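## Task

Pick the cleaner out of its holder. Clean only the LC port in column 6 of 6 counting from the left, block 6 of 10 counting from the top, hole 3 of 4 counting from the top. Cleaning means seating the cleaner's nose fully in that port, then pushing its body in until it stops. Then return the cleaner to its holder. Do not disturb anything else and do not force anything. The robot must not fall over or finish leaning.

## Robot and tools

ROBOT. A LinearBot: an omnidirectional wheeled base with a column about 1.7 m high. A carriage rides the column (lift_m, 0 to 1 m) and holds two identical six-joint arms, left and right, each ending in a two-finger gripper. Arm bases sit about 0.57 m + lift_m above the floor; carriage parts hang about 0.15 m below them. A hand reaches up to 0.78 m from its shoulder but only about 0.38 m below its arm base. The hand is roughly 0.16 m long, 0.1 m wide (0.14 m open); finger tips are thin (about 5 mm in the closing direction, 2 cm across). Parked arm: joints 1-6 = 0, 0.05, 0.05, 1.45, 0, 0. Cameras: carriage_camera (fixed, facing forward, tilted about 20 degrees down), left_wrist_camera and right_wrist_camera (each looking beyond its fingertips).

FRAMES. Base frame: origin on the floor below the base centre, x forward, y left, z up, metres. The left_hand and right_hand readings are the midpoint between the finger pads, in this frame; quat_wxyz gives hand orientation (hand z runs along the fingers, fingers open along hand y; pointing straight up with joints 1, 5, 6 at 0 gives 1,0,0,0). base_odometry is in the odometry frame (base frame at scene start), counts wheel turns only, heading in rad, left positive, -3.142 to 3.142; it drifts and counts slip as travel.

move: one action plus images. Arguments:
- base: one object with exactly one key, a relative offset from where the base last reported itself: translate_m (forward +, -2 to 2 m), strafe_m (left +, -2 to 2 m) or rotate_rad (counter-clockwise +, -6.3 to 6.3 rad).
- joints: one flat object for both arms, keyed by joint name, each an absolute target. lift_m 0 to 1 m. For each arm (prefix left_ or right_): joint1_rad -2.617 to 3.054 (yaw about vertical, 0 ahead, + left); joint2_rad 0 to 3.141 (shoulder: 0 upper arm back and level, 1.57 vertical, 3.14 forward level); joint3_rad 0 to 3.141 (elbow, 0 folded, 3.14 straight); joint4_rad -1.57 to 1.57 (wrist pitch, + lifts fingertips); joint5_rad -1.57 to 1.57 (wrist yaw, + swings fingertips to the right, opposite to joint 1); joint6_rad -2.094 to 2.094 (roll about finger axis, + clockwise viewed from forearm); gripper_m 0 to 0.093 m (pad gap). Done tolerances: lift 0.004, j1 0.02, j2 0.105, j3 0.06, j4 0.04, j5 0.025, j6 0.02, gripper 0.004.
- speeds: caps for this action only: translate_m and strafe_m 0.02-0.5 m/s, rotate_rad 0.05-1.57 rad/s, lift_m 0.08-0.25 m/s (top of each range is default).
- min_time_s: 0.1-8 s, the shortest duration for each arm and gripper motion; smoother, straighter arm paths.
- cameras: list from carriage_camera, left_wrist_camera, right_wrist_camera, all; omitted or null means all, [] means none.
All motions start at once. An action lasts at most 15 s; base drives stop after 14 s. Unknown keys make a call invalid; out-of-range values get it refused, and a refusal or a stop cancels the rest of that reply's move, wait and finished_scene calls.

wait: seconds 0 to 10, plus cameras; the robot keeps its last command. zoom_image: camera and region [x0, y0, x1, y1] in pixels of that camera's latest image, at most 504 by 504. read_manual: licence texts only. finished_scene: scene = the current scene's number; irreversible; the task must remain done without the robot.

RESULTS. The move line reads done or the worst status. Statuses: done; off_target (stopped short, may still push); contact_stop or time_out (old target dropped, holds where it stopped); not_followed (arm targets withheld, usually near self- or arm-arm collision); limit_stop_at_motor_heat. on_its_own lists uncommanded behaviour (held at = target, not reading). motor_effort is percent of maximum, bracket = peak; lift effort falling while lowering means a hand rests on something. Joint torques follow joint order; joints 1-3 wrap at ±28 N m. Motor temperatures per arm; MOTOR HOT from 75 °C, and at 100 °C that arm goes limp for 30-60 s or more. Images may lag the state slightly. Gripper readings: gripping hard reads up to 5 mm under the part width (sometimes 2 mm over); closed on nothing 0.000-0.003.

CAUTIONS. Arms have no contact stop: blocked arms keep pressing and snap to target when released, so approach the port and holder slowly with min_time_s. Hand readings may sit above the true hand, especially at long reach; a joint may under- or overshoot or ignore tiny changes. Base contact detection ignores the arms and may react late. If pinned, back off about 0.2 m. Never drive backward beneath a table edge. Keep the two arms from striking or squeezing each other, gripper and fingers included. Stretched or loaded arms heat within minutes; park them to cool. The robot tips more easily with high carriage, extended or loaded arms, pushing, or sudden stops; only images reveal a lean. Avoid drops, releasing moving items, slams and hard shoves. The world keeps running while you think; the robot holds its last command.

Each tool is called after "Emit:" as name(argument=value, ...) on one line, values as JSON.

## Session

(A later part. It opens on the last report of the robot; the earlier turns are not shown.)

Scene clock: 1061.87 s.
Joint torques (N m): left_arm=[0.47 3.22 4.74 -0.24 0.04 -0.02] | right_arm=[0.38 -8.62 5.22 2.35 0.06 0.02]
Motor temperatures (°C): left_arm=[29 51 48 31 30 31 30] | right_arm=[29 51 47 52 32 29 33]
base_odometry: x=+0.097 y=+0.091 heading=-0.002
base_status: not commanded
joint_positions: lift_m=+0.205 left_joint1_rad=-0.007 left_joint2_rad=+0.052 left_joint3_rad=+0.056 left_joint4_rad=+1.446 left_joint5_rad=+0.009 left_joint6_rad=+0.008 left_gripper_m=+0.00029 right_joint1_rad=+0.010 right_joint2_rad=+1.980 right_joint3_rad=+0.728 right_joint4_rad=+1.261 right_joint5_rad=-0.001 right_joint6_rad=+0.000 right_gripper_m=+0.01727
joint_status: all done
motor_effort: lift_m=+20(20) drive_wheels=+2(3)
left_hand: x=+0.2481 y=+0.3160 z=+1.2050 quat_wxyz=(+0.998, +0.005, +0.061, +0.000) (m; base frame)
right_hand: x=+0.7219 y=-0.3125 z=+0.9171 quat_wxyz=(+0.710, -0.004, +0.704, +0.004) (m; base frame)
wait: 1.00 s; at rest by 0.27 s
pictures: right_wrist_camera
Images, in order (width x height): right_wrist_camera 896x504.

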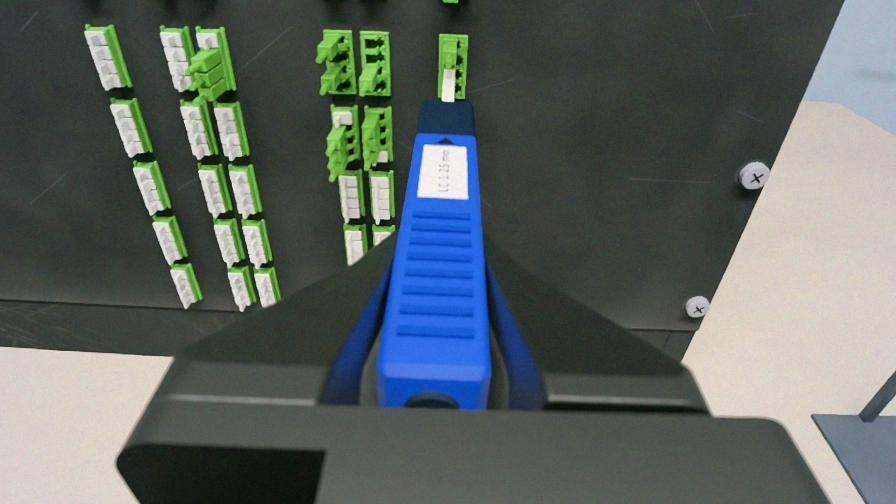

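Emit:
move(joints={"lift_m": 0.2039, "right_joint4_rad": 1.254}, cameras=[])

Emit:
wait(seconds=1, cameras=["right_wrist_camera"])

Emit:
zoom_image(camera="right_wrist_camera", region=[430, 30, 475, 105])

Emit:
move(joints={"lift_m": 0.2029, "right_joint4_rad": 1.250}, cameras=[])

Emit:
wait(seconds=1, cameras=["right_wrist_camera"])

Emit:
zoom_image(camera="right_wrist_camera", region=[430, 30, 475, 105])

Scene clock: 1070.20 s.
Joint torques (N m): left_arm=[0.47 3.26 4.75 -0.24 0.03 -0.02] | right_arm=[0.36 -8.59 5.23 2.3 0.06 0.02]
Motor temperatures (°C): left_arm=[29 50 48 31 30 31 30] | right_arm=[29 51 47 51 32 29 33]
move: done
base_odometry: x=+0.097 y=+0.091 heading=-0.002
base_status: not commanded
joint_positions: lift_m=+0.204 left_joint1_rad=-0.007 left_joint2_rad=+0.051 left_joint3_rad=+0.056 left_joint4_rad=+1.446 left_joint5_rad=+0.009 left_joint6_rad=+0.008 left_gripper_m=+0.00029 right_joint1_rad=+0.010 right_joint2_rad=+1.980 right_joint3_rad=+0.728 right_joint4_rad=+1.263 right_joint5_rad=-0.001 right_joint6_rad=+0.000 right_gripper_m=+0.01727
joint_status: all done
motor_effort: lift_m=+20(20) drive_wheels=+2(3)
left_hand: x=+0.2480 y=+0.3160 z=+1.2040 quat_wxyz=(+0.998, +0.005, +0.060, +0.000) (m; base frame)
right_hand: x=+0.7219 y=-0.3125 z=+0.9166 quat_wxyz=(+0.711, -0.004, +0.703, +0.004) (m; base frame)
pictures: none
No camera images: "cameras" was empty.

Scene clock: 1071.20 s.
Joint torques (N m): left_arm=[0.47 3.19 4.78 -0.25 0.04 -0.01] | right_arm=[0.4 -8.64 5.2 2.28 0.05 0.02]
Motor temperatures (°C): left_arm=[29 50 48 31 30 31 30] | right_arm=[29 51 47 51 32 29 33]
base_odometry: x=+0.097 y=+0.091 heading=-0.002
base_status: not commanded
joint_positions: lift_m=+0.204 left_joint1_rad=-0.007 left_joint2_rad=+0.051 left_joint3_rad=+0.056 left_joint4_rad=+1.446 left_joint5_rad=+0.009 left_joint6_rad=+0.008 left_gripper_m=+0.00029 right_joint1_rad=+0.010 right_joint2_rad=+1.980 right_joint3_rad=+0.728 right_joint4_rad=+1.263 right_joint5_rad=-0.001 right_joint6_rad=+0.000 right_gripper_m=+0.01727
joint_status: all done
motor_effort: lift_m=+20(20) drive_wheels=+2(3)
left_hand: x=+0.2480 y=+0.3160 z=+1.2040 quat_wxyz=(+0.998, +0.005, +0.060, +0.000) (m; base frame)
right_hand: x=+0.7219 y=-0.3125 z=+0.9166 quat_wxyz=(+0.711, -0.004, +0.703, +0.004) (m; base frame)
wait: 1.00 s; at rest by 0.27 s
pictures: right_wrist_camera
Images, in order (width x height): right_wrist_camera 896x504.

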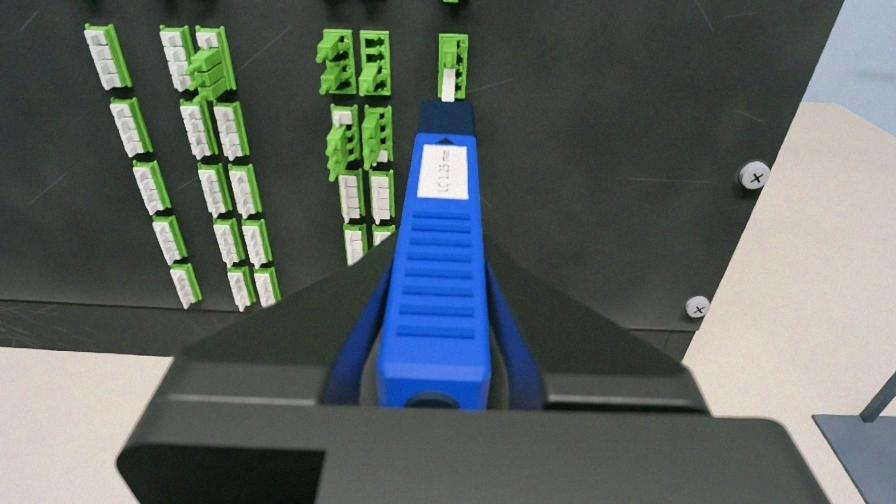

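Scaled by 6.720 from the camera's 896x504 image, which has a finer 1280x720 frame.

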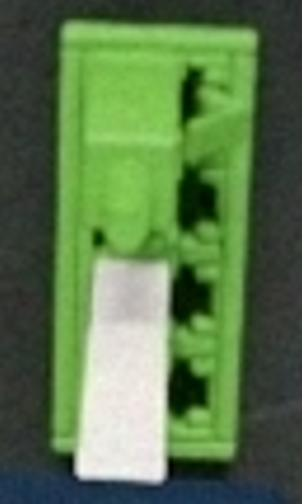

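Scene clock: 1071.50 s.
Joint torques (N m): left_arm=[0.5 3.23 4.75 -0.24 0.03 -0.01] | right_arm=[0.36 -8.58 5.23 2.21 0.06 0.03]
Motor temperatures (°C): left_arm=[29 50 48 31 30 31 30] | right_arm=[29 51 47 51 32 29 33]
move: done
base_odometry: x=+0.097 y=+0.091 heading=-0.002
base_status: not commanded
joint_positions: lift_m=+0.203 left_joint1_rad=-0.007 left_joint2_rad=+0.051 left_joint3_rad=+0.056 left_joint4_rad=+1.446 left_joint5_rad=+0.009 left_joint6_rad=+0.008 left_gripper_m=+0.00029 right_joint1_rad=+0.010 right_joint2_rad=+1.980 right_joint3_rad=+0.728 right_joint4_rad=+1.265 right_joint5_rad=-0.001 right_joint6_rad=+0.000 right_gripper_m=+0.01727
joint_status: all done
motor_effort: lift_m=+19(21) drive_wheels=+2(2)
left_hand: x=+0.2480 y=+0.3160 z=+1.2030 quat_wxyz=(+0.998, +0.005, +0.060, +0.000) (m; base frame)
right_hand: x=+0.7219 y=-0.3125 z=+0.9160 quat_wxyz=(+0.712, -0.004, +0.702, +0.004) (m; base frame)
pictures: none
No camera images: "cameras" was empty.

Scene clock: 1072.50 s.
Joint torques (N m): left_arm=[0.49 3.19 4.72 -0.23 0.04 -0.01] | right_arm=[0.38 -8.61 5.22 2.23 0.06 0.02]
Motor temperatures (°C): left_arm=[29 50 48 31 30 31 30] | right_arm=[29 51 47 52 32 29 33]
base_odometry: x=+0.097 y=+0.091 heading=-0.002
base_status: not commanded
joint_positions: lift_m=+0.203 left_joint1_rad=-0.007 left_joint2_rad=+0.051 left_joint3_rad=+0.056 left_joint4_rad=+1.446 left_joint5_rad=+0.009 left_joint6_rad=+0.008 left_gripper_m=+0.00029 right_joint1_rad=+0.010 right_joint2_rad=+1.980 right_joint3_rad=+0.728 right_joint4_rad=+1.265 right_joint5_rad=-0.001 right_joint6_rad=+0.000 right_gripper_m=+0.01727
joint_status: all done
motor_effort: lift_m=+19(21) drive_wheels=+2(2)
left_hand: x=+0.2480 y=+0.3160 z=+1.2030 quat_wxyz=(+0.998, +0.005, +0.060, +0.000) (m; base frame)
right_hand: x=+0.7219 y=-0.3125 z=+0.9160 quat_wxyz=(+0.712, -0.004, +0.702, +0.004) (m; base frame)
wait: 1.00 s; at rest by 0.27 s
pictures: right_wrist_camera
Images, in order (width x height): right_wrist_camera 896x504.

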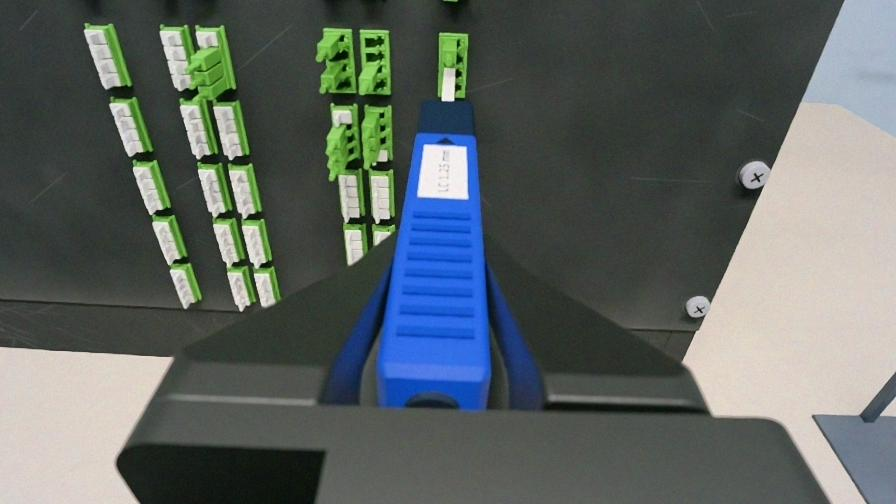

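Scaled by 6.720 from the camera's 896x504 image, which has a finer 1280x720 frame.

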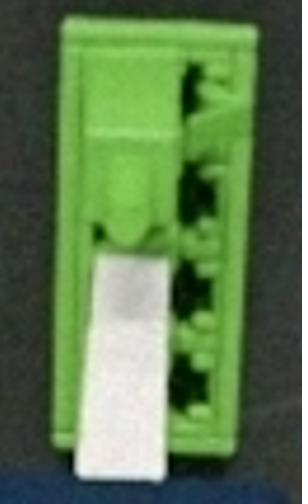

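Emit:
zoom_image(camera="right_wrist_camera", region=[358, 43, 388, 68])

Emit:
zoom_image(camera="right_wrist_camera", region=[358, 58, 388, 83])

Scaled by 16.800 from the camera's 896x504 image, which has a finer 1280x720 frame.

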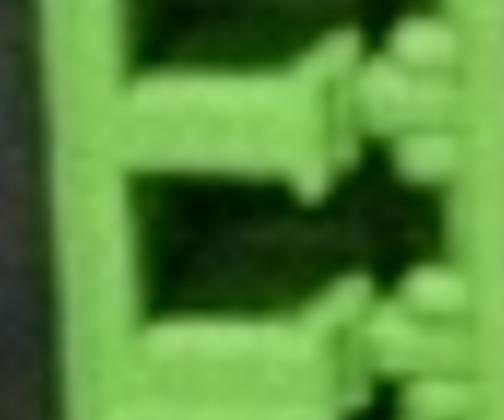

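Scaled by 16.800 from the camera's 896x504 image, which has a finer 1280x720 frame.

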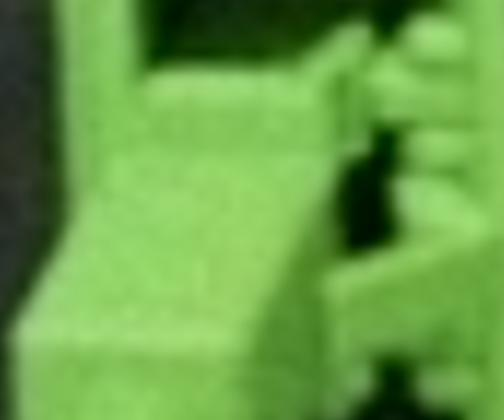

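Emit:
zoom_image(camera="right_wrist_camera", region=[438, 58, 468, 83])

Emit:
zoom_image(camera="right_wrist_camera", region=[438, 74, 468, 99])

Emit:
zoom_image(camera="right_wrist_camera", region=[438, 30, 468, 55])

Emit:
zoom_image(camera="right_wrist_camera", region=[358, 28, 388, 53])

Scaled by 16.800 from the camera's 896x504 image, which has a finer 1280x720 frame.

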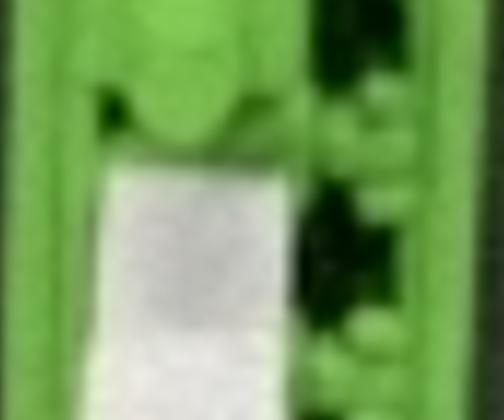

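Scaled by 16.800 from the camera's 896x504 image, which has a finer 1280x720 frame.

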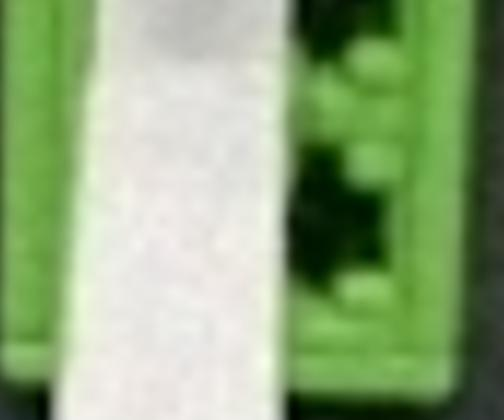

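Scaled by 16.800 from the camera's 896x504 image, which has a finer 1280x720 frame.

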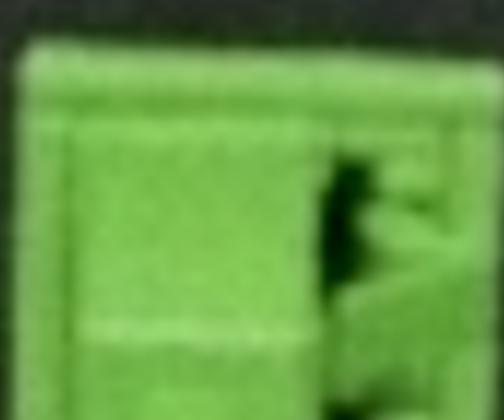

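Scaled by 16.800 from the camera's 896x504 image, which has a finer 1280x720 frame.

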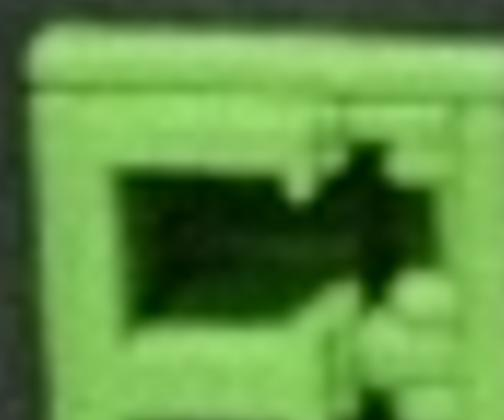

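Emit:
move(joints={"lift_m": 0.2061, "right_joint3_rad": 0.719, "right_joint4_rad": 1.272}, cameras=[], min_time_s=1.0)

Emit:
move(joints={"lift_m": 0.2093, "right_joint3_rad": 0.703, "right_joint4_rad": 1.297}, cameras=[], min_time_s=1.0)

Emit:
wait(seconds=1, cameras=["right_wrist_camera"])

Emit:
zoom_image(camera="right_wrist_camera", region=[430, 30, 475, 105])

Emit:
zoom_image(camera="right_wrist_camera", region=[438, 58, 468, 83])

Scene clock: 1128.70 s.
Joint torques (N m): left_arm=[0.47 3.25 4.77 -0.23 0.03 -0.01] | right_arm=[0.38 -8.55 4.77 2.36 0.06 0.02]
Motor temperatures (°C): left_arm=[29 49 47 31 30 31 30] | right_arm=[29 51 46 52 32 29 33]
move: done
base_odometry: x=+0.097 y=+0.091 heading=-0.002
base_status: not commanded
joint_positions: lift_m=+0.206 left_joint1_rad=-0.007 left_joint2_rad=+0.051 left_joint3_rad=+0.056 left_joint4_rad=+1.446 left_joint5_rad=+0.009 left_joint6_rad=+0.008 left_gripper_m=+0.00029 right_joint1_rad=+0.010 right_joint2_rad=+1.980 right_joint3_rad=+0.717 right_joint4_rad=+1.273 right_joint5_rad=-0.001 right_joint6_rad=+0.000 right_gripper_m=+0.01727
joint_status: all done
motor_effort: lift_m=+25(28) drive_wheels=+2(2)
left_hand: x=+0.2480 y=+0.3160 z=+1.2055 quat_wxyz=(+0.998, +0.005, +0.060, +0.000) (m; base frame)
right_hand: x=+0.7195 y=-0.3126 z=+0.9163 quat_wxyz=(+0.711, -0.004, +0.704, +0.004) (m; base frame)
pictures: none
No camera images: "cameras" was empty.

Scene clock: 1130.00 s.
Joint torques (N m): left_arm=[0.5 3.29 4.77 -0.25 0.03 -0.01] | right_arm=[0.36 -8.51 4.27 2.53 0.05 0.02]
Motor temperatures (°C): left_arm=[29 49 47 31 30 31 30] | right_arm=[29 51 46 52 32 29 33]
move: done
base_odometry: x=+0.097 y=+0.091 heading=-0.002
base_status: not commanded
joint_positions: lift_m=+0.209 left_joint1_rad=-0.007 left_joint2_rad=+0.051 left_joint3_rad=+0.056 left_joint4_rad=+1.446 left_joint5_rad=+0.009 left_joint6_rad=+0.008 left_gripper_m=+0.00029 right_joint1_rad=+0.010 right_joint2_rad=+1.980 right_joint3_rad=+0.707 right_joint4_rad=+1.281 right_joint5_rad=-0.001 right_joint6_rad=+0.000 right_gripper_m=+0.01727
joint_status: all done
motor_effort: lift_m=+25(28) drive_wheels=+2(2)
left_hand: x=+0.2480 y=+0.3160 z=+1.2087 quat_wxyz=(+0.998, +0.005, +0.060, +0.000) (m; base frame)
right_hand: x=+0.7174 y=-0.3126 z=+0.9178 quat_wxyz=(+0.710, -0.004, +0.704, +0.004) (m; base frame)
pictures: none
No camera images: "cameras" was empty.

Scene clock: 1131.00 s.
Joint torques (N m): left_arm=[0.46 3.26 4.72 -0.24 0.03 -0.01] | right_arm=[0.39 -8.5 4.27 2.54 0.06 0.03]
Motor temperatures (°C): left_arm=[29 49 47 31 30 31 30] | right_arm=[29 51 46 52 32 29 33]
base_odometry: x=+0.097 y=+0.091 heading=-0.002
base_status: not commanded
joint_positions: lift_m=+0.209 left_joint1_rad=-0.007 left_joint2_rad=+0.051 left_joint3_rad=+0.056 left_joint4_rad=+1.446 left_joint5_rad=+0.009 left_joint6_rad=+0.008 left_gripper_m=+0.00029 right_joint1_rad=+0.010 right_joint2_rad=+1.980 right_joint3_rad=+0.707 right_joint4_rad=+1.281 right_joint5_rad=-0.001 right_joint6_rad=+0.000 right_gripper_m=+0.01727
joint_status: all done
motor_effort: lift_m=+25(28) drive_wheels=+2(2)
left_hand: x=+0.2480 y=+0.3160 z=+1.2087 quat_wxyz=(+0.998, +0.005, +0.060, +0.000) (m; base frame)
right_hand: x=+0.7174 y=-0.3126 z=+0.9178 quat_wxyz=(+0.710, -0.004, +0.704, +0.004) (m; base frame)
wait: 1.00 s; at rest by 0.27 s
pictures: right_wrist_camera
Images, in order (width x height): right_wrist_camera 896x504.

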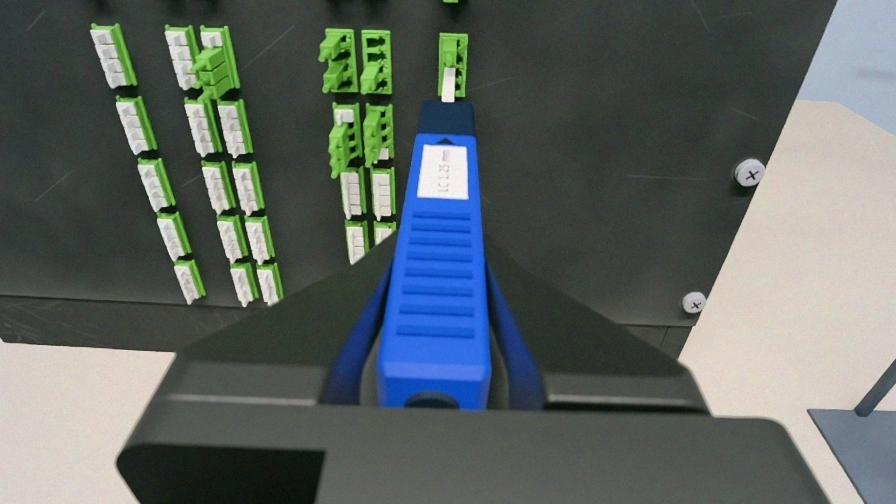

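Scaled by 6.720 from the camera's 896x504 image, which has a finer 1280x720 frame.

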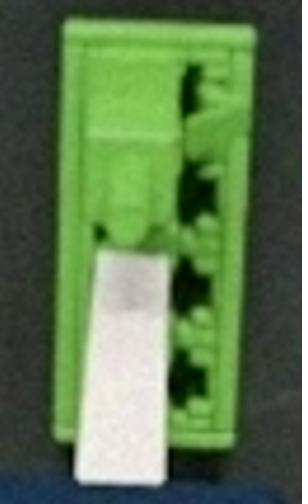

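Scaled by 16.800 from the camera's 896x504 image, which has a finer 1280x720 frame.

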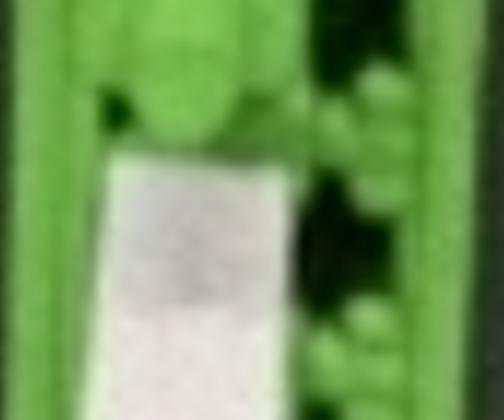

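Emit:
move(joints={"lift_m": 0.2085, "right_joint3_rad": 0.690, "right_joint4_rad": 1.296}, cameras=[], min_time_s=1.0)

Emit:
wait(seconds=1, cameras=["right_wrist_camera"])

Emit:
zoom_image(camera="right_wrist_camera", region=[438, 58, 468, 83])

Scene clock: 1137.57 s.
Joint torques (N m): left_arm=[0.46 3.26 4.79 -0.24 0.04 -0.01] | right_arm=[0.38 -8.46 3.97 2.52 0.05 0.03]
Motor temperatures (°C): left_arm=[29 48 47 31 30 31 30] | right_arm=[29 51 46 52 32 29 33]
move: done
base_odometry: x=+0.097 y=+0.091 heading=-0.002
base_status: not commanded
joint_positions: lift_m=+0.209 left_joint1_rad=-0.007 left_joint2_rad=+0.051 left_joint3_rad=+0.056 left_joint4_rad=+1.446 left_joint5_rad=+0.009 left_joint6_rad=+0.008 left_gripper_m=+0.00029 right_joint1_rad=+0.010 right_joint2_rad=+1.980 right_joint3_rad=+0.697 right_joint4_rad=+1.283 right_joint5_rad=-0.001 right_joint6_rad=+0.000 right_gripper_m=+0.01727
joint_status: all done
motor_effort: lift_m=+20(21) drive_wheels=+2(2)
left_hand: x=+0.2480 y=+0.3160 z=+1.2085 quat_wxyz=(+0.998, +0.005, +0.060, +0.000) (m; base frame)
right_hand: x=+0.7153 y=-0.3126 z=+0.9144 quat_wxyz=(+0.707, -0.004, +0.707, +0.004) (m; base frame)
pictures: none
No camera images: "cameras" was empty.

Scene clock: 1138.57 s.
Joint torques (N m): left_arm=[0.47 3.19 4.75 -0.23 0.04 -0.01] | right_arm=[0.36 -8.47 3.99 2.51 0.06 0.03]
Motor temperatures (°C): left_arm=[29 48 47 31 30 31 30] | right_arm=[29 51 46 52 32 29 33]
base_odometry: x=+0.097 y=+0.091 heading=-0.002
base_status: not commanded
joint_positions: lift_m=+0.209 left_joint1_rad=-0.007 left_joint2_rad=+0.051 left_joint3_rad=+0.056 left_joint4_rad=+1.446 left_joint5_rad=+0.009 left_joint6_rad=+0.008 left_gripper_m=+0.00029 right_joint1_rad=+0.010 right_joint2_rad=+1.980 right_joint3_rad=+0.697 right_joint4_rad=+1.283 right_joint5_rad=-0.001 right_joint6_rad=+0.000 right_gripper_m=+0.01727
joint_status: all done
motor_effort: lift_m=+20(21) drive_wheels=+2(2)
left_hand: x=+0.2480 y=+0.3160 z=+1.2085 quat_wxyz=(+0.998, +0.005, +0.060, +0.000) (m; base frame)
right_hand: x=+0.7153 y=-0.3126 z=+0.9144 quat_wxyz=(+0.707, -0.004, +0.707, +0.004) (m; base frame)
wait: 1.00 s; at rest by 0.27 s
pictures: right_wrist_camera
Images, in order (width x height): right_wrist_camera 896x504.

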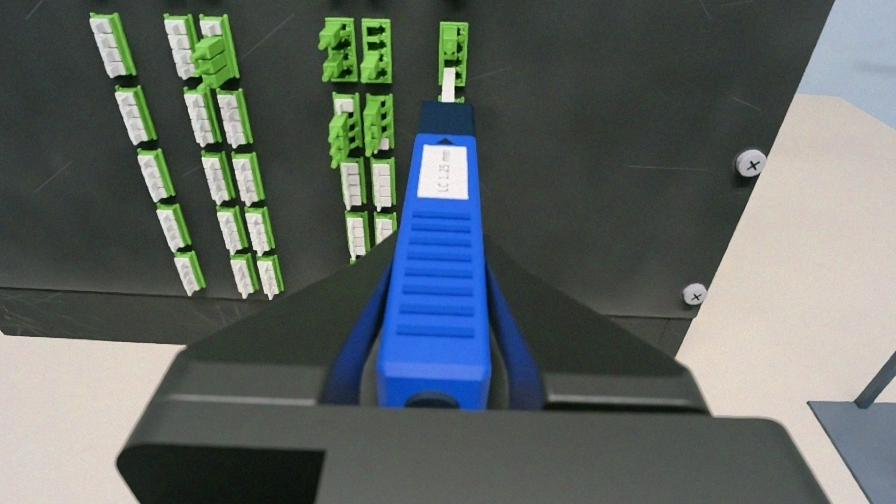

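Scaled by 16.800 from the camera's 896x504 image, which has a finer 1280x720 frame.

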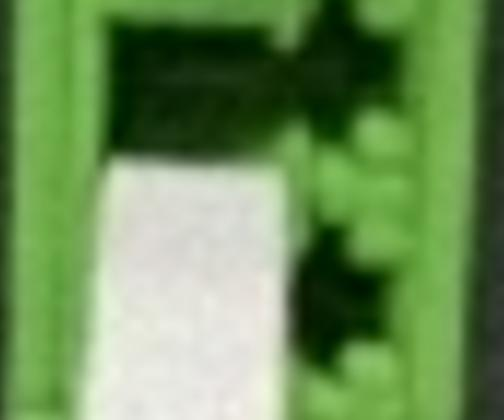

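Emit:
zoom_image(camera="right_wrist_camera", region=[438, 46, 468, 71])

Emit:
zoom_image(camera="right_wrist_camera", region=[430, 15, 475, 90])

Emit:
zoom_image(camera="right_wrist_camera", region=[430, 65, 475, 110])

Scaled by 16.800 from the camera's 896x504 image, which has a finer 1280x720 frame.

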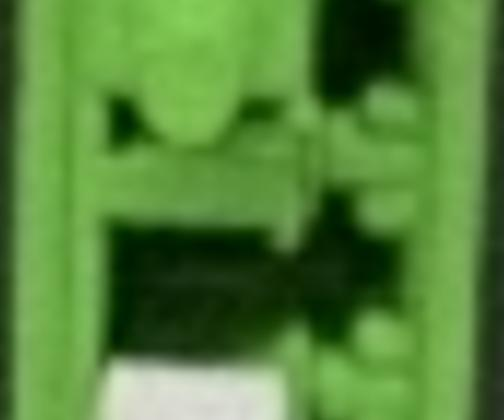

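Scaled by 6.720 from the camera's 896x504 image, which has a finer 1280x720 frame.

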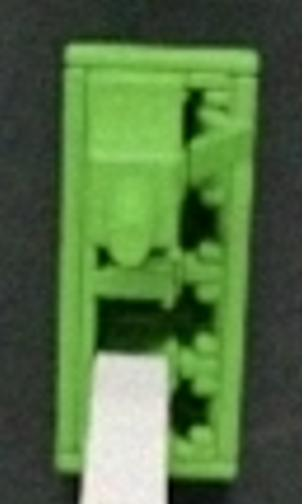

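Scaled by 11.200 from the camera's 896x504 image, which has a finer 1280x720 frame.

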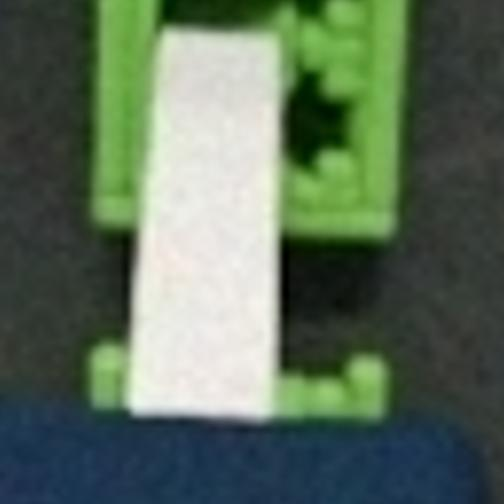

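Emit:
zoom_image(camera="right_wrist_camera", region=[441, 56, 459, 71])

Emit:
zoom_image(camera="right_wrist_camera", region=[363, 40, 381, 55])

Emit:
zoom_image(camera="right_wrist_camera", region=[362, 28, 380, 43])

Scaled by 28.000 from the camera's 896x504 image, which has a finer 1280x720 frame.

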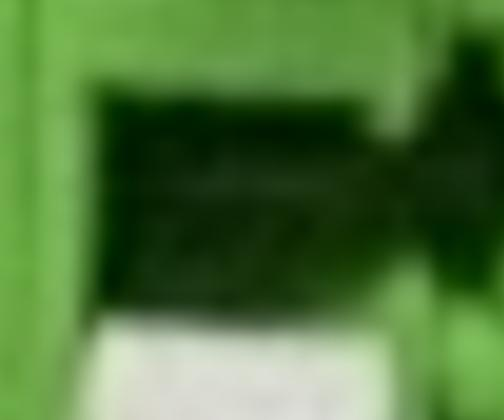

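Scaled by 28.000 from the camera's 896x504 image, which has a finer 1280x720 frame.

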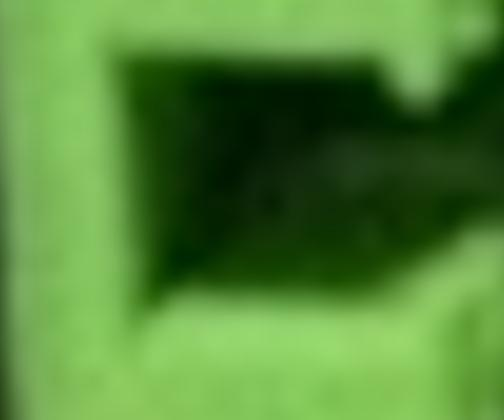

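Scaled by 28.000 from the camera's 896x504 image, which has a finer 1280x720 frame.

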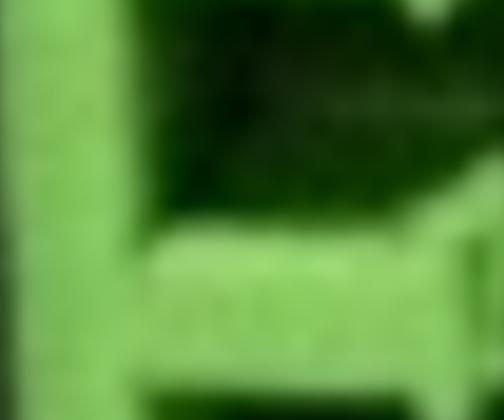

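Emit:
move(joints={"right_joint4_rad": 1.301}, cameras=[], min_time_s=1.0)

Emit:
wait(seconds=1, cameras=["right_wrist_camera"])

Emit:
zoom_image(camera="right_wrist_camera", region=[438, 52, 468, 77])

Scene clock: 1176.07 s.
Joint torques (N m): left_arm=[0.44 3.23 4.75 -0.24 0.03 -0.02] | right_arm=[0.38 -8.49 4 2.57 0.06 0.03]
Motor temperatures (°C): left_arm=[29 48 47 30 30 31 30] | right_arm=[29 51 44 51 32 29 33]
move: done
base_odometry: x=+0.097 y=+0.091 heading=-0.002
base_status: not commanded
joint_positions: lift_m=+0.209 left_joint1_rad=-0.007 left_joint2_rad=+0.051 left_joint3_rad=+0.056 left_joint4_rad=+1.446 left_joint5_rad=+0.009 left_joint6_rad=+0.008 left_gripper_m=+0.00029 right_joint1_rad=+0.010 right_joint2_rad=+1.980 right_joint3_rad=+0.697 right_joint4_rad=+1.283 right_joint5_rad=-0.001 right_joint6_rad=+0.000 right_gripper_m=+0.01727
joint_status: all done
motor_effort: lift_m=+20(21) drive_wheels=+2(2)
left_hand: x=+0.2480 y=+0.3160 z=+1.2085 quat_wxyz=(+0.998, +0.005, +0.060, +0.000) (m; base frame)
right_hand: x=+0.7153 y=-0.3126 z=+0.9144 quat_wxyz=(+0.707, -0.004, +0.707, +0.004) (m; base frame)
pictures: none
No camera images: "cameras" was empty.

Scene clock: 1177.07 s.
Joint torques (N m): left_arm=[0.49 3.28 4.75 -0.23 0.02 -0.02] | right_arm=[0.36 -8.46 3.97 2.56 0.06 0.02]
Motor temperatures (°C): left_arm=[29 48 47 30 30 31 30] | right_arm=[29 51 44 51 32 29 33]
base_odometry: x=+0.097 y=+0.091 heading=-0.002
base_status: not commanded
joint_positions: lift_m=+0.209 left_joint1_rad=-0.007 left_joint2_rad=+0.051 left_joint3_rad=+0.056 left_joint4_rad=+1.446 left_joint5_rad=+0.009 left_joint6_rad=+0.008 left_gripper_m=+0.00029 right_joint1_rad=+0.010 right_joint2_rad=+1.980 right_joint3_rad=+0.697 right_joint4_rad=+1.283 right_joint5_rad=-0.001 right_joint6_rad=+0.000 right_gripper_m=+0.01727
joint_status: all done
motor_effort: lift_m=+20(21) drive_wheels=+2(2)
left_hand: x=+0.2480 y=+0.3160 z=+1.2085 quat_wxyz=(+0.998, +0.005, +0.060, +0.000) (m; base frame)
right_hand: x=+0.7153 y=-0.3126 z=+0.9144 quat_wxyz=(+0.707, -0.004, +0.707, +0.004) (m; base frame)
wait: 1.00 s; at rest by 0.27 s
pictures: right_wrist_camera
Images, in order (width x height): right_wrist_camera 896x504.

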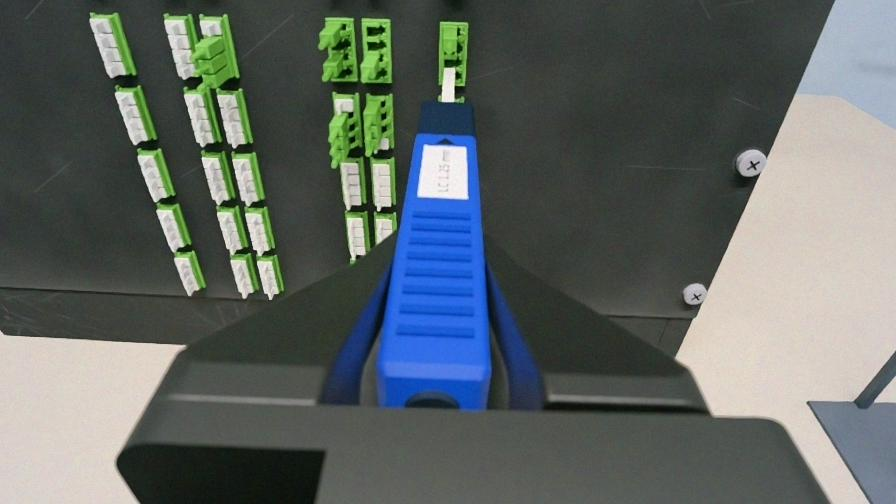

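Scaled by 16.800 from the camera's 896x504 image, which has a finer 1280x720 frame.

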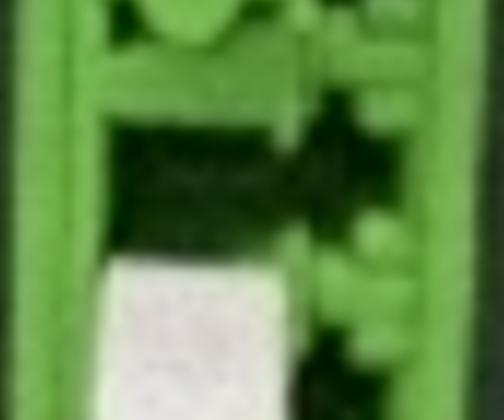

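Emit:
move(joints={"lift_m": 0.2095, "right_joint4_rad": 1.300}, cameras=[])

Emit:
wait(seconds=1, cameras=["right_wrist_camera"])

Emit:
zoom_image(camera="right_wrist_camera", region=[438, 52, 468, 77])

Scene clock: 1179.40 s.
Joint torques (N m): left_arm=[0.54 3.26 4.72 -0.24 0.04 -0.02] | right_arm=[0.38 -8.46 3.99 2.52 0.06 0.02]
Motor temperatures (°C): left_arm=[29 47 47 30 30 31 30] | right_arm=[29 51 44 52 32 29 33]
move: done
base_odometry: x=+0.097 y=+0.091 heading=-0.002
base_status: not commanded
joint_positions: lift_m=+0.209 left_joint1_rad=-0.007 left_joint2_rad=+0.051 left_joint3_rad=+0.056 left_joint4_rad=+1.446 left_joint5_rad=+0.009 left_joint6_rad=+0.008 left_gripper_m=+0.00029 right_joint1_rad=+0.010 right_joint2_rad=+1.980 right_joint3_rad=+0.697 right_joint4_rad=+1.286 right_joint5_rad=-0.001 right_joint6_rad=+0.000 right_gripper_m=+0.01727
joint_status: all done
motor_effort: lift_m=+25(27) drive_wheels=+1(2)
left_hand: x=+0.2480 y=+0.3160 z=+1.2090 quat_wxyz=(+0.998, +0.005, +0.060, +0.000) (m; base frame)
right_hand: x=+0.7153 y=-0.3126 z=+0.9156 quat_wxyz=(+0.708, -0.004, +0.706, +0.004) (m; base frame)
pictures: none
No camera images: "cameras" was empty.

Scene clock: 1180.40 s.
Joint torques (N m): left_arm=[0.53 3.25 4.72 -0.24 0.04 -0.01] | right_arm=[0.38 -8.46 4 2.52 0.06 0.03]
Motor temperatures (°C): left_arm=[29 47 47 30 30 31 30] | right_arm=[29 51 44 52 32 29 33]
base_odometry: x=+0.097 y=+0.091 heading=-0.002
base_status: not commanded
joint_positions: lift_m=+0.209 left_joint1_rad=-0.007 left_joint2_rad=+0.051 left_joint3_rad=+0.056 left_joint4_rad=+1.446 left_joint5_rad=+0.009 left_joint6_rad=+0.008 left_gripper_m=+0.00029 right_joint1_rad=+0.010 right_joint2_rad=+1.980 right_joint3_rad=+0.697 right_joint4_rad=+1.286 right_joint5_rad=-0.001 right_joint6_rad=+0.000 right_gripper_m=+0.01727
joint_status: all done
motor_effort: lift_m=+25(27) drive_wheels=+2(2)
left_hand: x=+0.2480 y=+0.3160 z=+1.2090 quat_wxyz=(+0.998, +0.005, +0.060, +0.000) (m; base frame)
right_hand: x=+0.7153 y=-0.3126 z=+0.9156 quat_wxyz=(+0.708, -0.004, +0.706, +0.004) (m; base frame)
wait: 1.00 s; at rest by 0.27 s
pictures: right_wrist_camera
Images, in order (width x height): right_wrist_camera 896x504.

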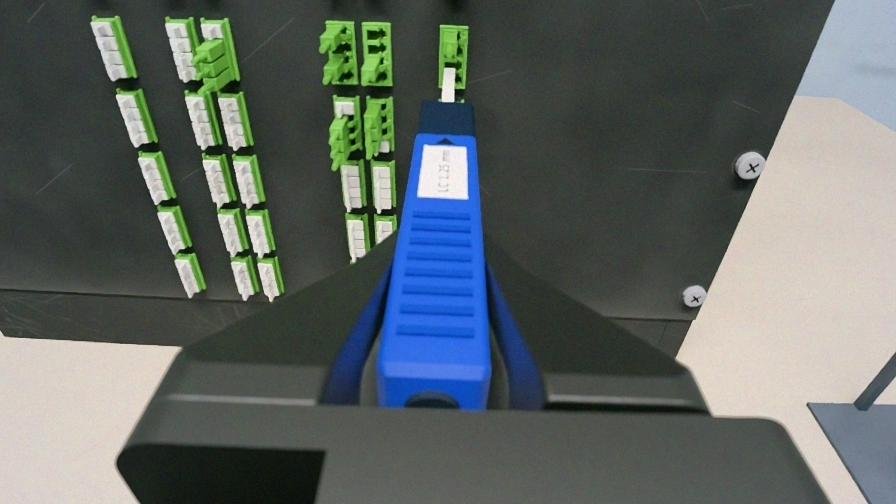

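Scaled by 16.800 from the camera's 896x504 image, which has a finer 1280x720 frame.

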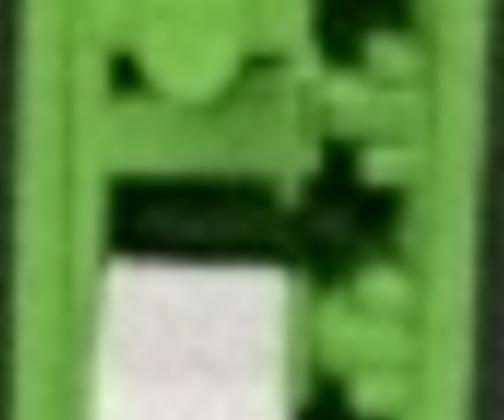

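Emit:
move(joints={"lift_m": 0.2100, "right_joint4_rad": 1.300}, cameras=[])

Emit:
wait(seconds=1, cameras=["right_wrist_camera"])

Emit:
zoom_image(camera="right_wrist_camera", region=[438, 52, 468, 77])

Scene clock: 1184.50 s.
Joint torques (N m): left_arm=[0.47 3.25 4.72 -0.24 0.04 -0.02] | right_arm=[0.38 -8.44 4 2.48 0.06 0.03]
Motor temperatures (°C): left_arm=[29 47 47 30 30 31 30] | right_arm=[29 51 44 52 32 29 33]
move: done
base_odometry: x=+0.097 y=+0.091 heading=-0.002
base_status: not commanded
joint_positions: lift_m=+0.210 left_joint1_rad=-0.007 left_joint2_rad=+0.051 left_joint3_rad=+0.056 left_joint4_rad=+1.446 left_joint5_rad=+0.009 left_joint6_rad=+0.008 left_gripper_m=+0.00029 right_joint1_rad=+0.010 right_joint2_rad=+1.980 right_joint3_rad=+0.697 right_joint4_rad=+1.287 right_joint5_rad=-0.001 right_joint6_rad=+0.000 right_gripper_m=+0.01727
joint_status: all done
motor_effort: lift_m=+26(27) drive_wheels=+2(2)
left_hand: x=+0.2480 y=+0.3160 z=+1.2093 quat_wxyz=(+0.998, +0.005, +0.060, +0.000) (m; base frame)
right_hand: x=+0.7153 y=-0.3126 z=+0.9163 quat_wxyz=(+0.709, -0.004, +0.705, +0.004) (m; base frame)
pictures: none
No camera images: "cameras" was empty.

Scene clock: 1185.50 s.
Joint torques (N m): left_arm=[0.47 3.29 4.75 -0.24 0.02 -0.01] | right_arm=[0.38 -8.46 4 2.51 0.06 0.02]
Motor temperatures (°C): left_arm=[29 47 47 30 30 31 30] | right_arm=[29 51 44 52 32 29 33]
base_odometry: x=+0.097 y=+0.091 heading=-0.002
base_status: not commanded
joint_positions: lift_m=+0.210 left_joint1_rad=-0.007 left_joint2_rad=+0.051 left_joint3_rad=+0.056 left_joint4_rad=+1.446 left_joint5_rad=+0.009 left_joint6_rad=+0.008 left_gripper_m=+0.00029 right_joint1_rad=+0.010 right_joint2_rad=+1.980 right_joint3_rad=+0.697 right_joint4_rad=+1.287 right_joint5_rad=-0.001 right_joint6_rad=+0.000 right_gripper_m=+0.01727
joint_status: all done
motor_effort: lift_m=+26(27) drive_wheels=+2(2)
left_hand: x=+0.2480 y=+0.3160 z=+1.2093 quat_wxyz=(+0.998, +0.005, +0.060, +0.000) (m; base frame)
right_hand: x=+0.7153 y=-0.3126 z=+0.9163 quat_wxyz=(+0.709, -0.004, +0.705, +0.004) (m; base frame)
wait: 1.00 s; at rest by 0.27 s
pictures: right_wrist_camera
Images, in order (width x height): right_wrist_camera 896x504.

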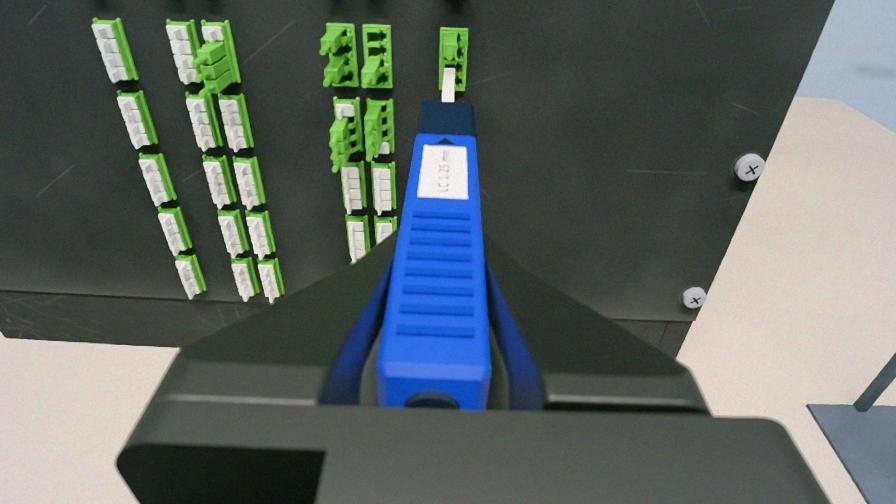

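Scaled by 16.800 from the camera's 896x504 image, which has a finer 1280x720 frame.

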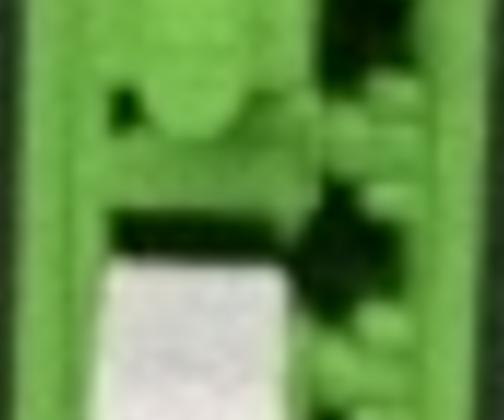

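Emit:
move(joints={"lift_m": 0.2104, "right_joint4_rad": 1.302}, cameras=[])

Emit:
wait(seconds=1, cameras=["right_wrist_camera"])

Emit:
zoom_image(camera="right_wrist_camera", region=[438, 52, 468, 77])

Scene clock: 1188.17 s.
Joint torques (N m): left_arm=[0.49 3.29 4.77 -0.25 0.03 -0.01] | right_arm=[0.39 -8.47 3.99 2.5 0.05 0.02]
Motor temperatures (°C): left_arm=[29 47 47 30 30 31 30] | right_arm=[29 51 43 52 32 29 33]
move: done
base_odometry: x=+0.097 y=+0.091 heading=-0.002
base_status: not commanded
joint_positions: lift_m=+0.210 left_joint1_rad=-0.007 left_joint2_rad=+0.051 left_joint3_rad=+0.056 left_joint4_rad=+1.446 left_joint5_rad=+0.009 left_joint6_rad=+0.008 left_gripper_m=+0.00029 right_joint1_rad=+0.010 right_joint2_rad=+1.980 right_joint3_rad=+0.697 right_joint4_rad=+1.289 right_joint5_rad=-0.001 right_joint6_rad=+0.000 right_gripper_m=+0.01727
joint_status: all done
motor_effort: lift_m=+26(27) drive_wheels=+1(2)
left_hand: x=+0.2480 y=+0.3160 z=+1.2097 quat_wxyz=(+0.998, +0.005, +0.060, +0.000) (m; base frame)
right_hand: x=+0.7153 y=-0.3126 z=+0.9171 quat_wxyz=(+0.709, -0.004, +0.705, +0.004) (m; base frame)
pictures: none
No camera images: "cameras" was empty.

Scene clock: 1189.17 s.
Joint torques (N m): left_arm=[0.46 3.23 4.75 -0.24 0.04 -0.01] | right_arm=[0.36 -8.46 4 2.51 0.05 0.03]
Motor temperatures (°C): left_arm=[29 47 47 30 30 31 30] | right_arm=[29 51 43 53 32 29 33]
base_odometry: x=+0.097 y=+0.091 heading=-0.002
base_status: not commanded
joint_positions: lift_m=+0.210 left_joint1_rad=-0.007 left_joint2_rad=+0.051 left_joint3_rad=+0.056 left_joint4_rad=+1.446 left_joint5_rad=+0.009 left_joint6_rad=+0.008 left_gripper_m=+0.00029 right_joint1_rad=+0.010 right_joint2_rad=+1.980 right_joint3_rad=+0.697 right_joint4_rad=+1.289 right_joint5_rad=-0.001 right_joint6_rad=+0.000 right_gripper_m=+0.01727
joint_status: all done
motor_effort: lift_m=+26(27) drive_wheels=+1(2)
left_hand: x=+0.2480 y=+0.3160 z=+1.2097 quat_wxyz=(+0.998, +0.005, +0.060, +0.000) (m; base frame)
right_hand: x=+0.7153 y=-0.3126 z=+0.9171 quat_wxyz=(+0.709, -0.004, +0.705, +0.004) (m; base frame)
wait: 1.00 s; at rest by 0.27 s
pictures: right_wrist_camera
Images, in order (width x height): right_wrist_camera 896x504.

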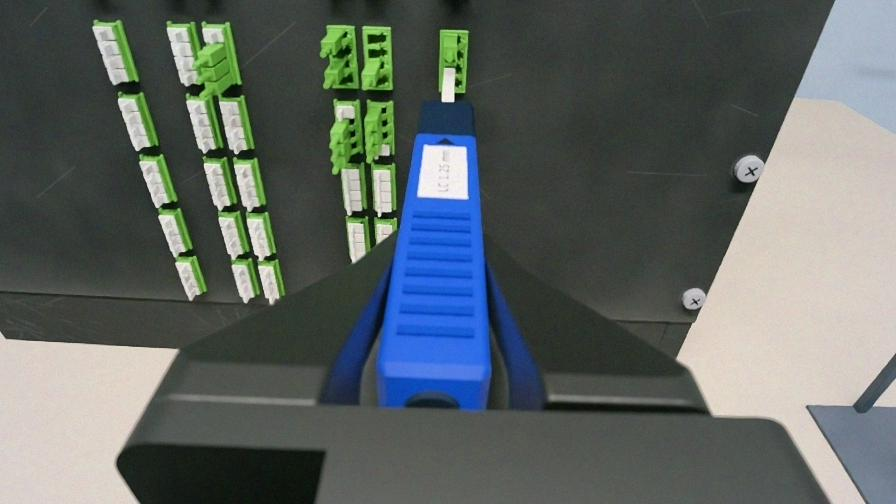

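Scaled by 16.800 from the camera's 896x504 image, which has a finer 1280x720 frame.

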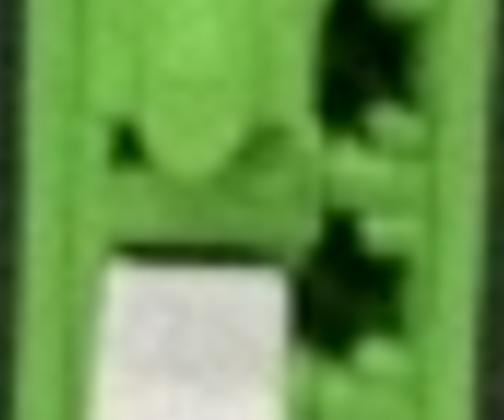

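Emit:
zoom_image(camera="right_wrist_camera", region=[441, 60, 459, 75])

Scaled by 28.000 from the camera's 896x504 image, which has a finer 1280x720 frame.

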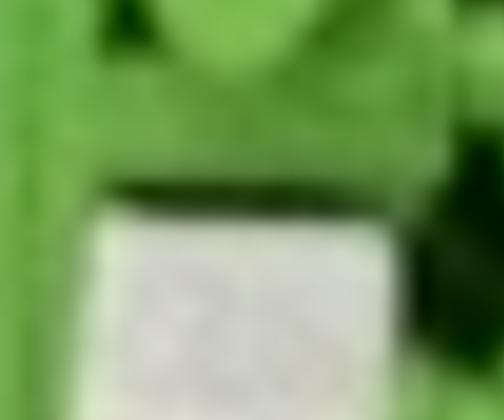

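Emit:
move(base={"translate_m": 0.002}, speeds={"translate_m": 0.02}, cameras=[])

Emit:
wait(seconds=1, cameras=["right_wrist_camera"])

Emit:
zoom_image(camera="right_wrist_camera", region=[438, 52, 468, 77])

Emit:
zoom_image(camera="right_wrist_camera", region=[441, 60, 459, 75])

Scene clock: 1200.37 s.
Joint torques (N m): left_arm=[0.5 3.25 4.77 -0.24 0.03 -0.02] | right_arm=[0.4 -8.38 4.12 2.48 0.05 0.02]
Motor temperatures (°C): left_arm=[29 47 47 30 30 31 30] | right_arm=[29 51 43 54 32 29 33]
move: done
base_odometry: x=+0.099 y=+0.091 heading=-0.002
base_status: done
joint_positions: lift_m=+0.210 left_joint1_rad=-0.007 left_joint2_rad=+0.051 left_joint3_rad=+0.056 left_joint4_rad=+1.446 left_joint5_rad=+0.009 left_joint6_rad=+0.008 left_gripper_m=+0.00029 right_joint1_rad=+0.010 right_joint2_rad=+1.980 right_joint3_rad=+0.696 right_joint4_rad=+1.291 right_joint5_rad=-0.001 right_joint6_rad=+0.000 right_gripper_m=+0.01726
joint_status: not commanded
motor_effort: lift_m=+26(26) drive_wheels=+1(8)
left_hand: x=+0.2478 y=+0.3160 z=+1.2097 quat_wxyz=(+0.998, +0.005, +0.060, +0.000) (m; base frame)
right_hand: x=+0.7150 y=-0.3126 z=+0.9170 quat_wxyz=(+0.710, -0.004, +0.704, +0.004) (m; base frame)
pictures: none
No camera images: "cameras" was empty.

Scene clock: 1201.37 s.
Joint torques (N m): left_arm=[0.47 3.22 4.77 -0.27 0.04 -0.01] | right_arm=[0.39 -8.49 4.1 2.5 0.06 0.03]
Motor temperatures (°C): left_arm=[29 47 47 30 30 31 30] | right_arm=[29 51 43 54 32 29 33]
base_odometry: x=+0.099 y=+0.091 heading=-0.002
base_status: done
joint_positions: lift_m=+0.210 left_joint1_rad=-0.007 left_joint2_rad=+0.051 left_joint3_rad=+0.056 left_joint4_rad=+1.446 left_joint5_rad=+0.009 left_joint6_rad=+0.008 left_gripper_m=+0.00029 right_joint1_rad=+0.010 right_joint2_rad=+1.980 right_joint3_rad=+0.696 right_joint4_rad=+1.291 right_joint5_rad=-0.001 right_joint6_rad=+0.000 right_gripper_m=+0.01726
joint_status: not commanded
motor_effort: lift_m=+26(26) drive_wheels=-3(8)
left_hand: x=+0.2478 y=+0.3160 z=+1.2097 quat_wxyz=(+0.998, +0.005, +0.060, +0.000) (m; base frame)
right_hand: x=+0.7150 y=-0.3126 z=+0.9170 quat_wxyz=(+0.710, -0.004, +0.704, +0.004) (m; base frame)
wait: 1.00 s; at rest by 0.27 s
pictures: right_wrist_camera
Images, in order (width x height): right_wrist_camera 896x504.

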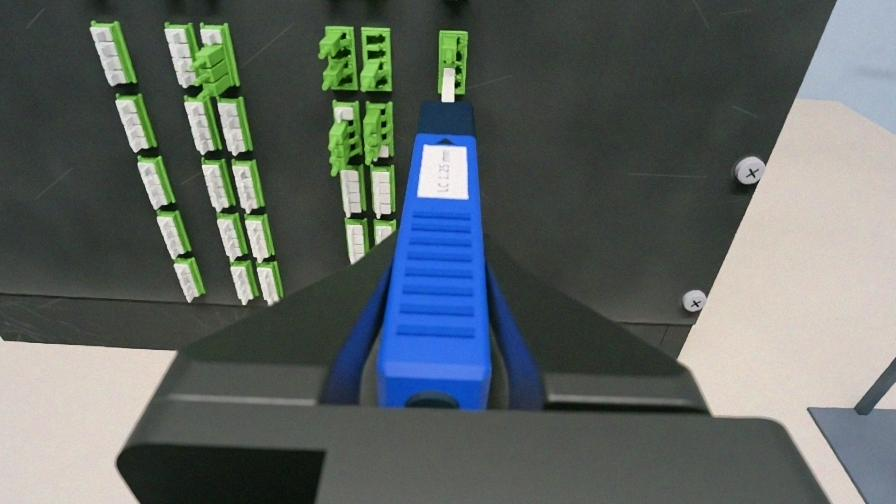

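Scaled by 16.800 from the camera's 896x504 image, which has a finer 1280x720 frame.

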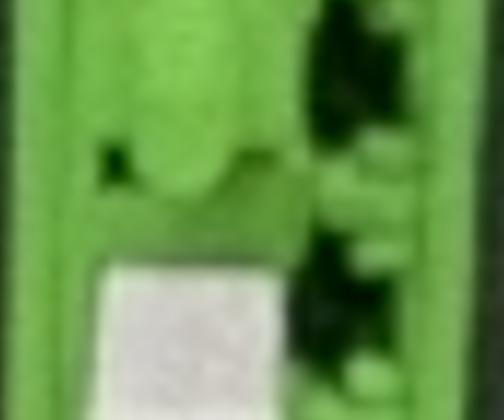

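Scaled by 28.000 from the camera's 896x504 image, which has a finer 1280x720 frame.

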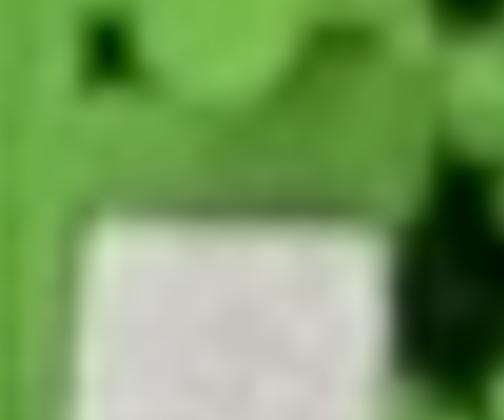

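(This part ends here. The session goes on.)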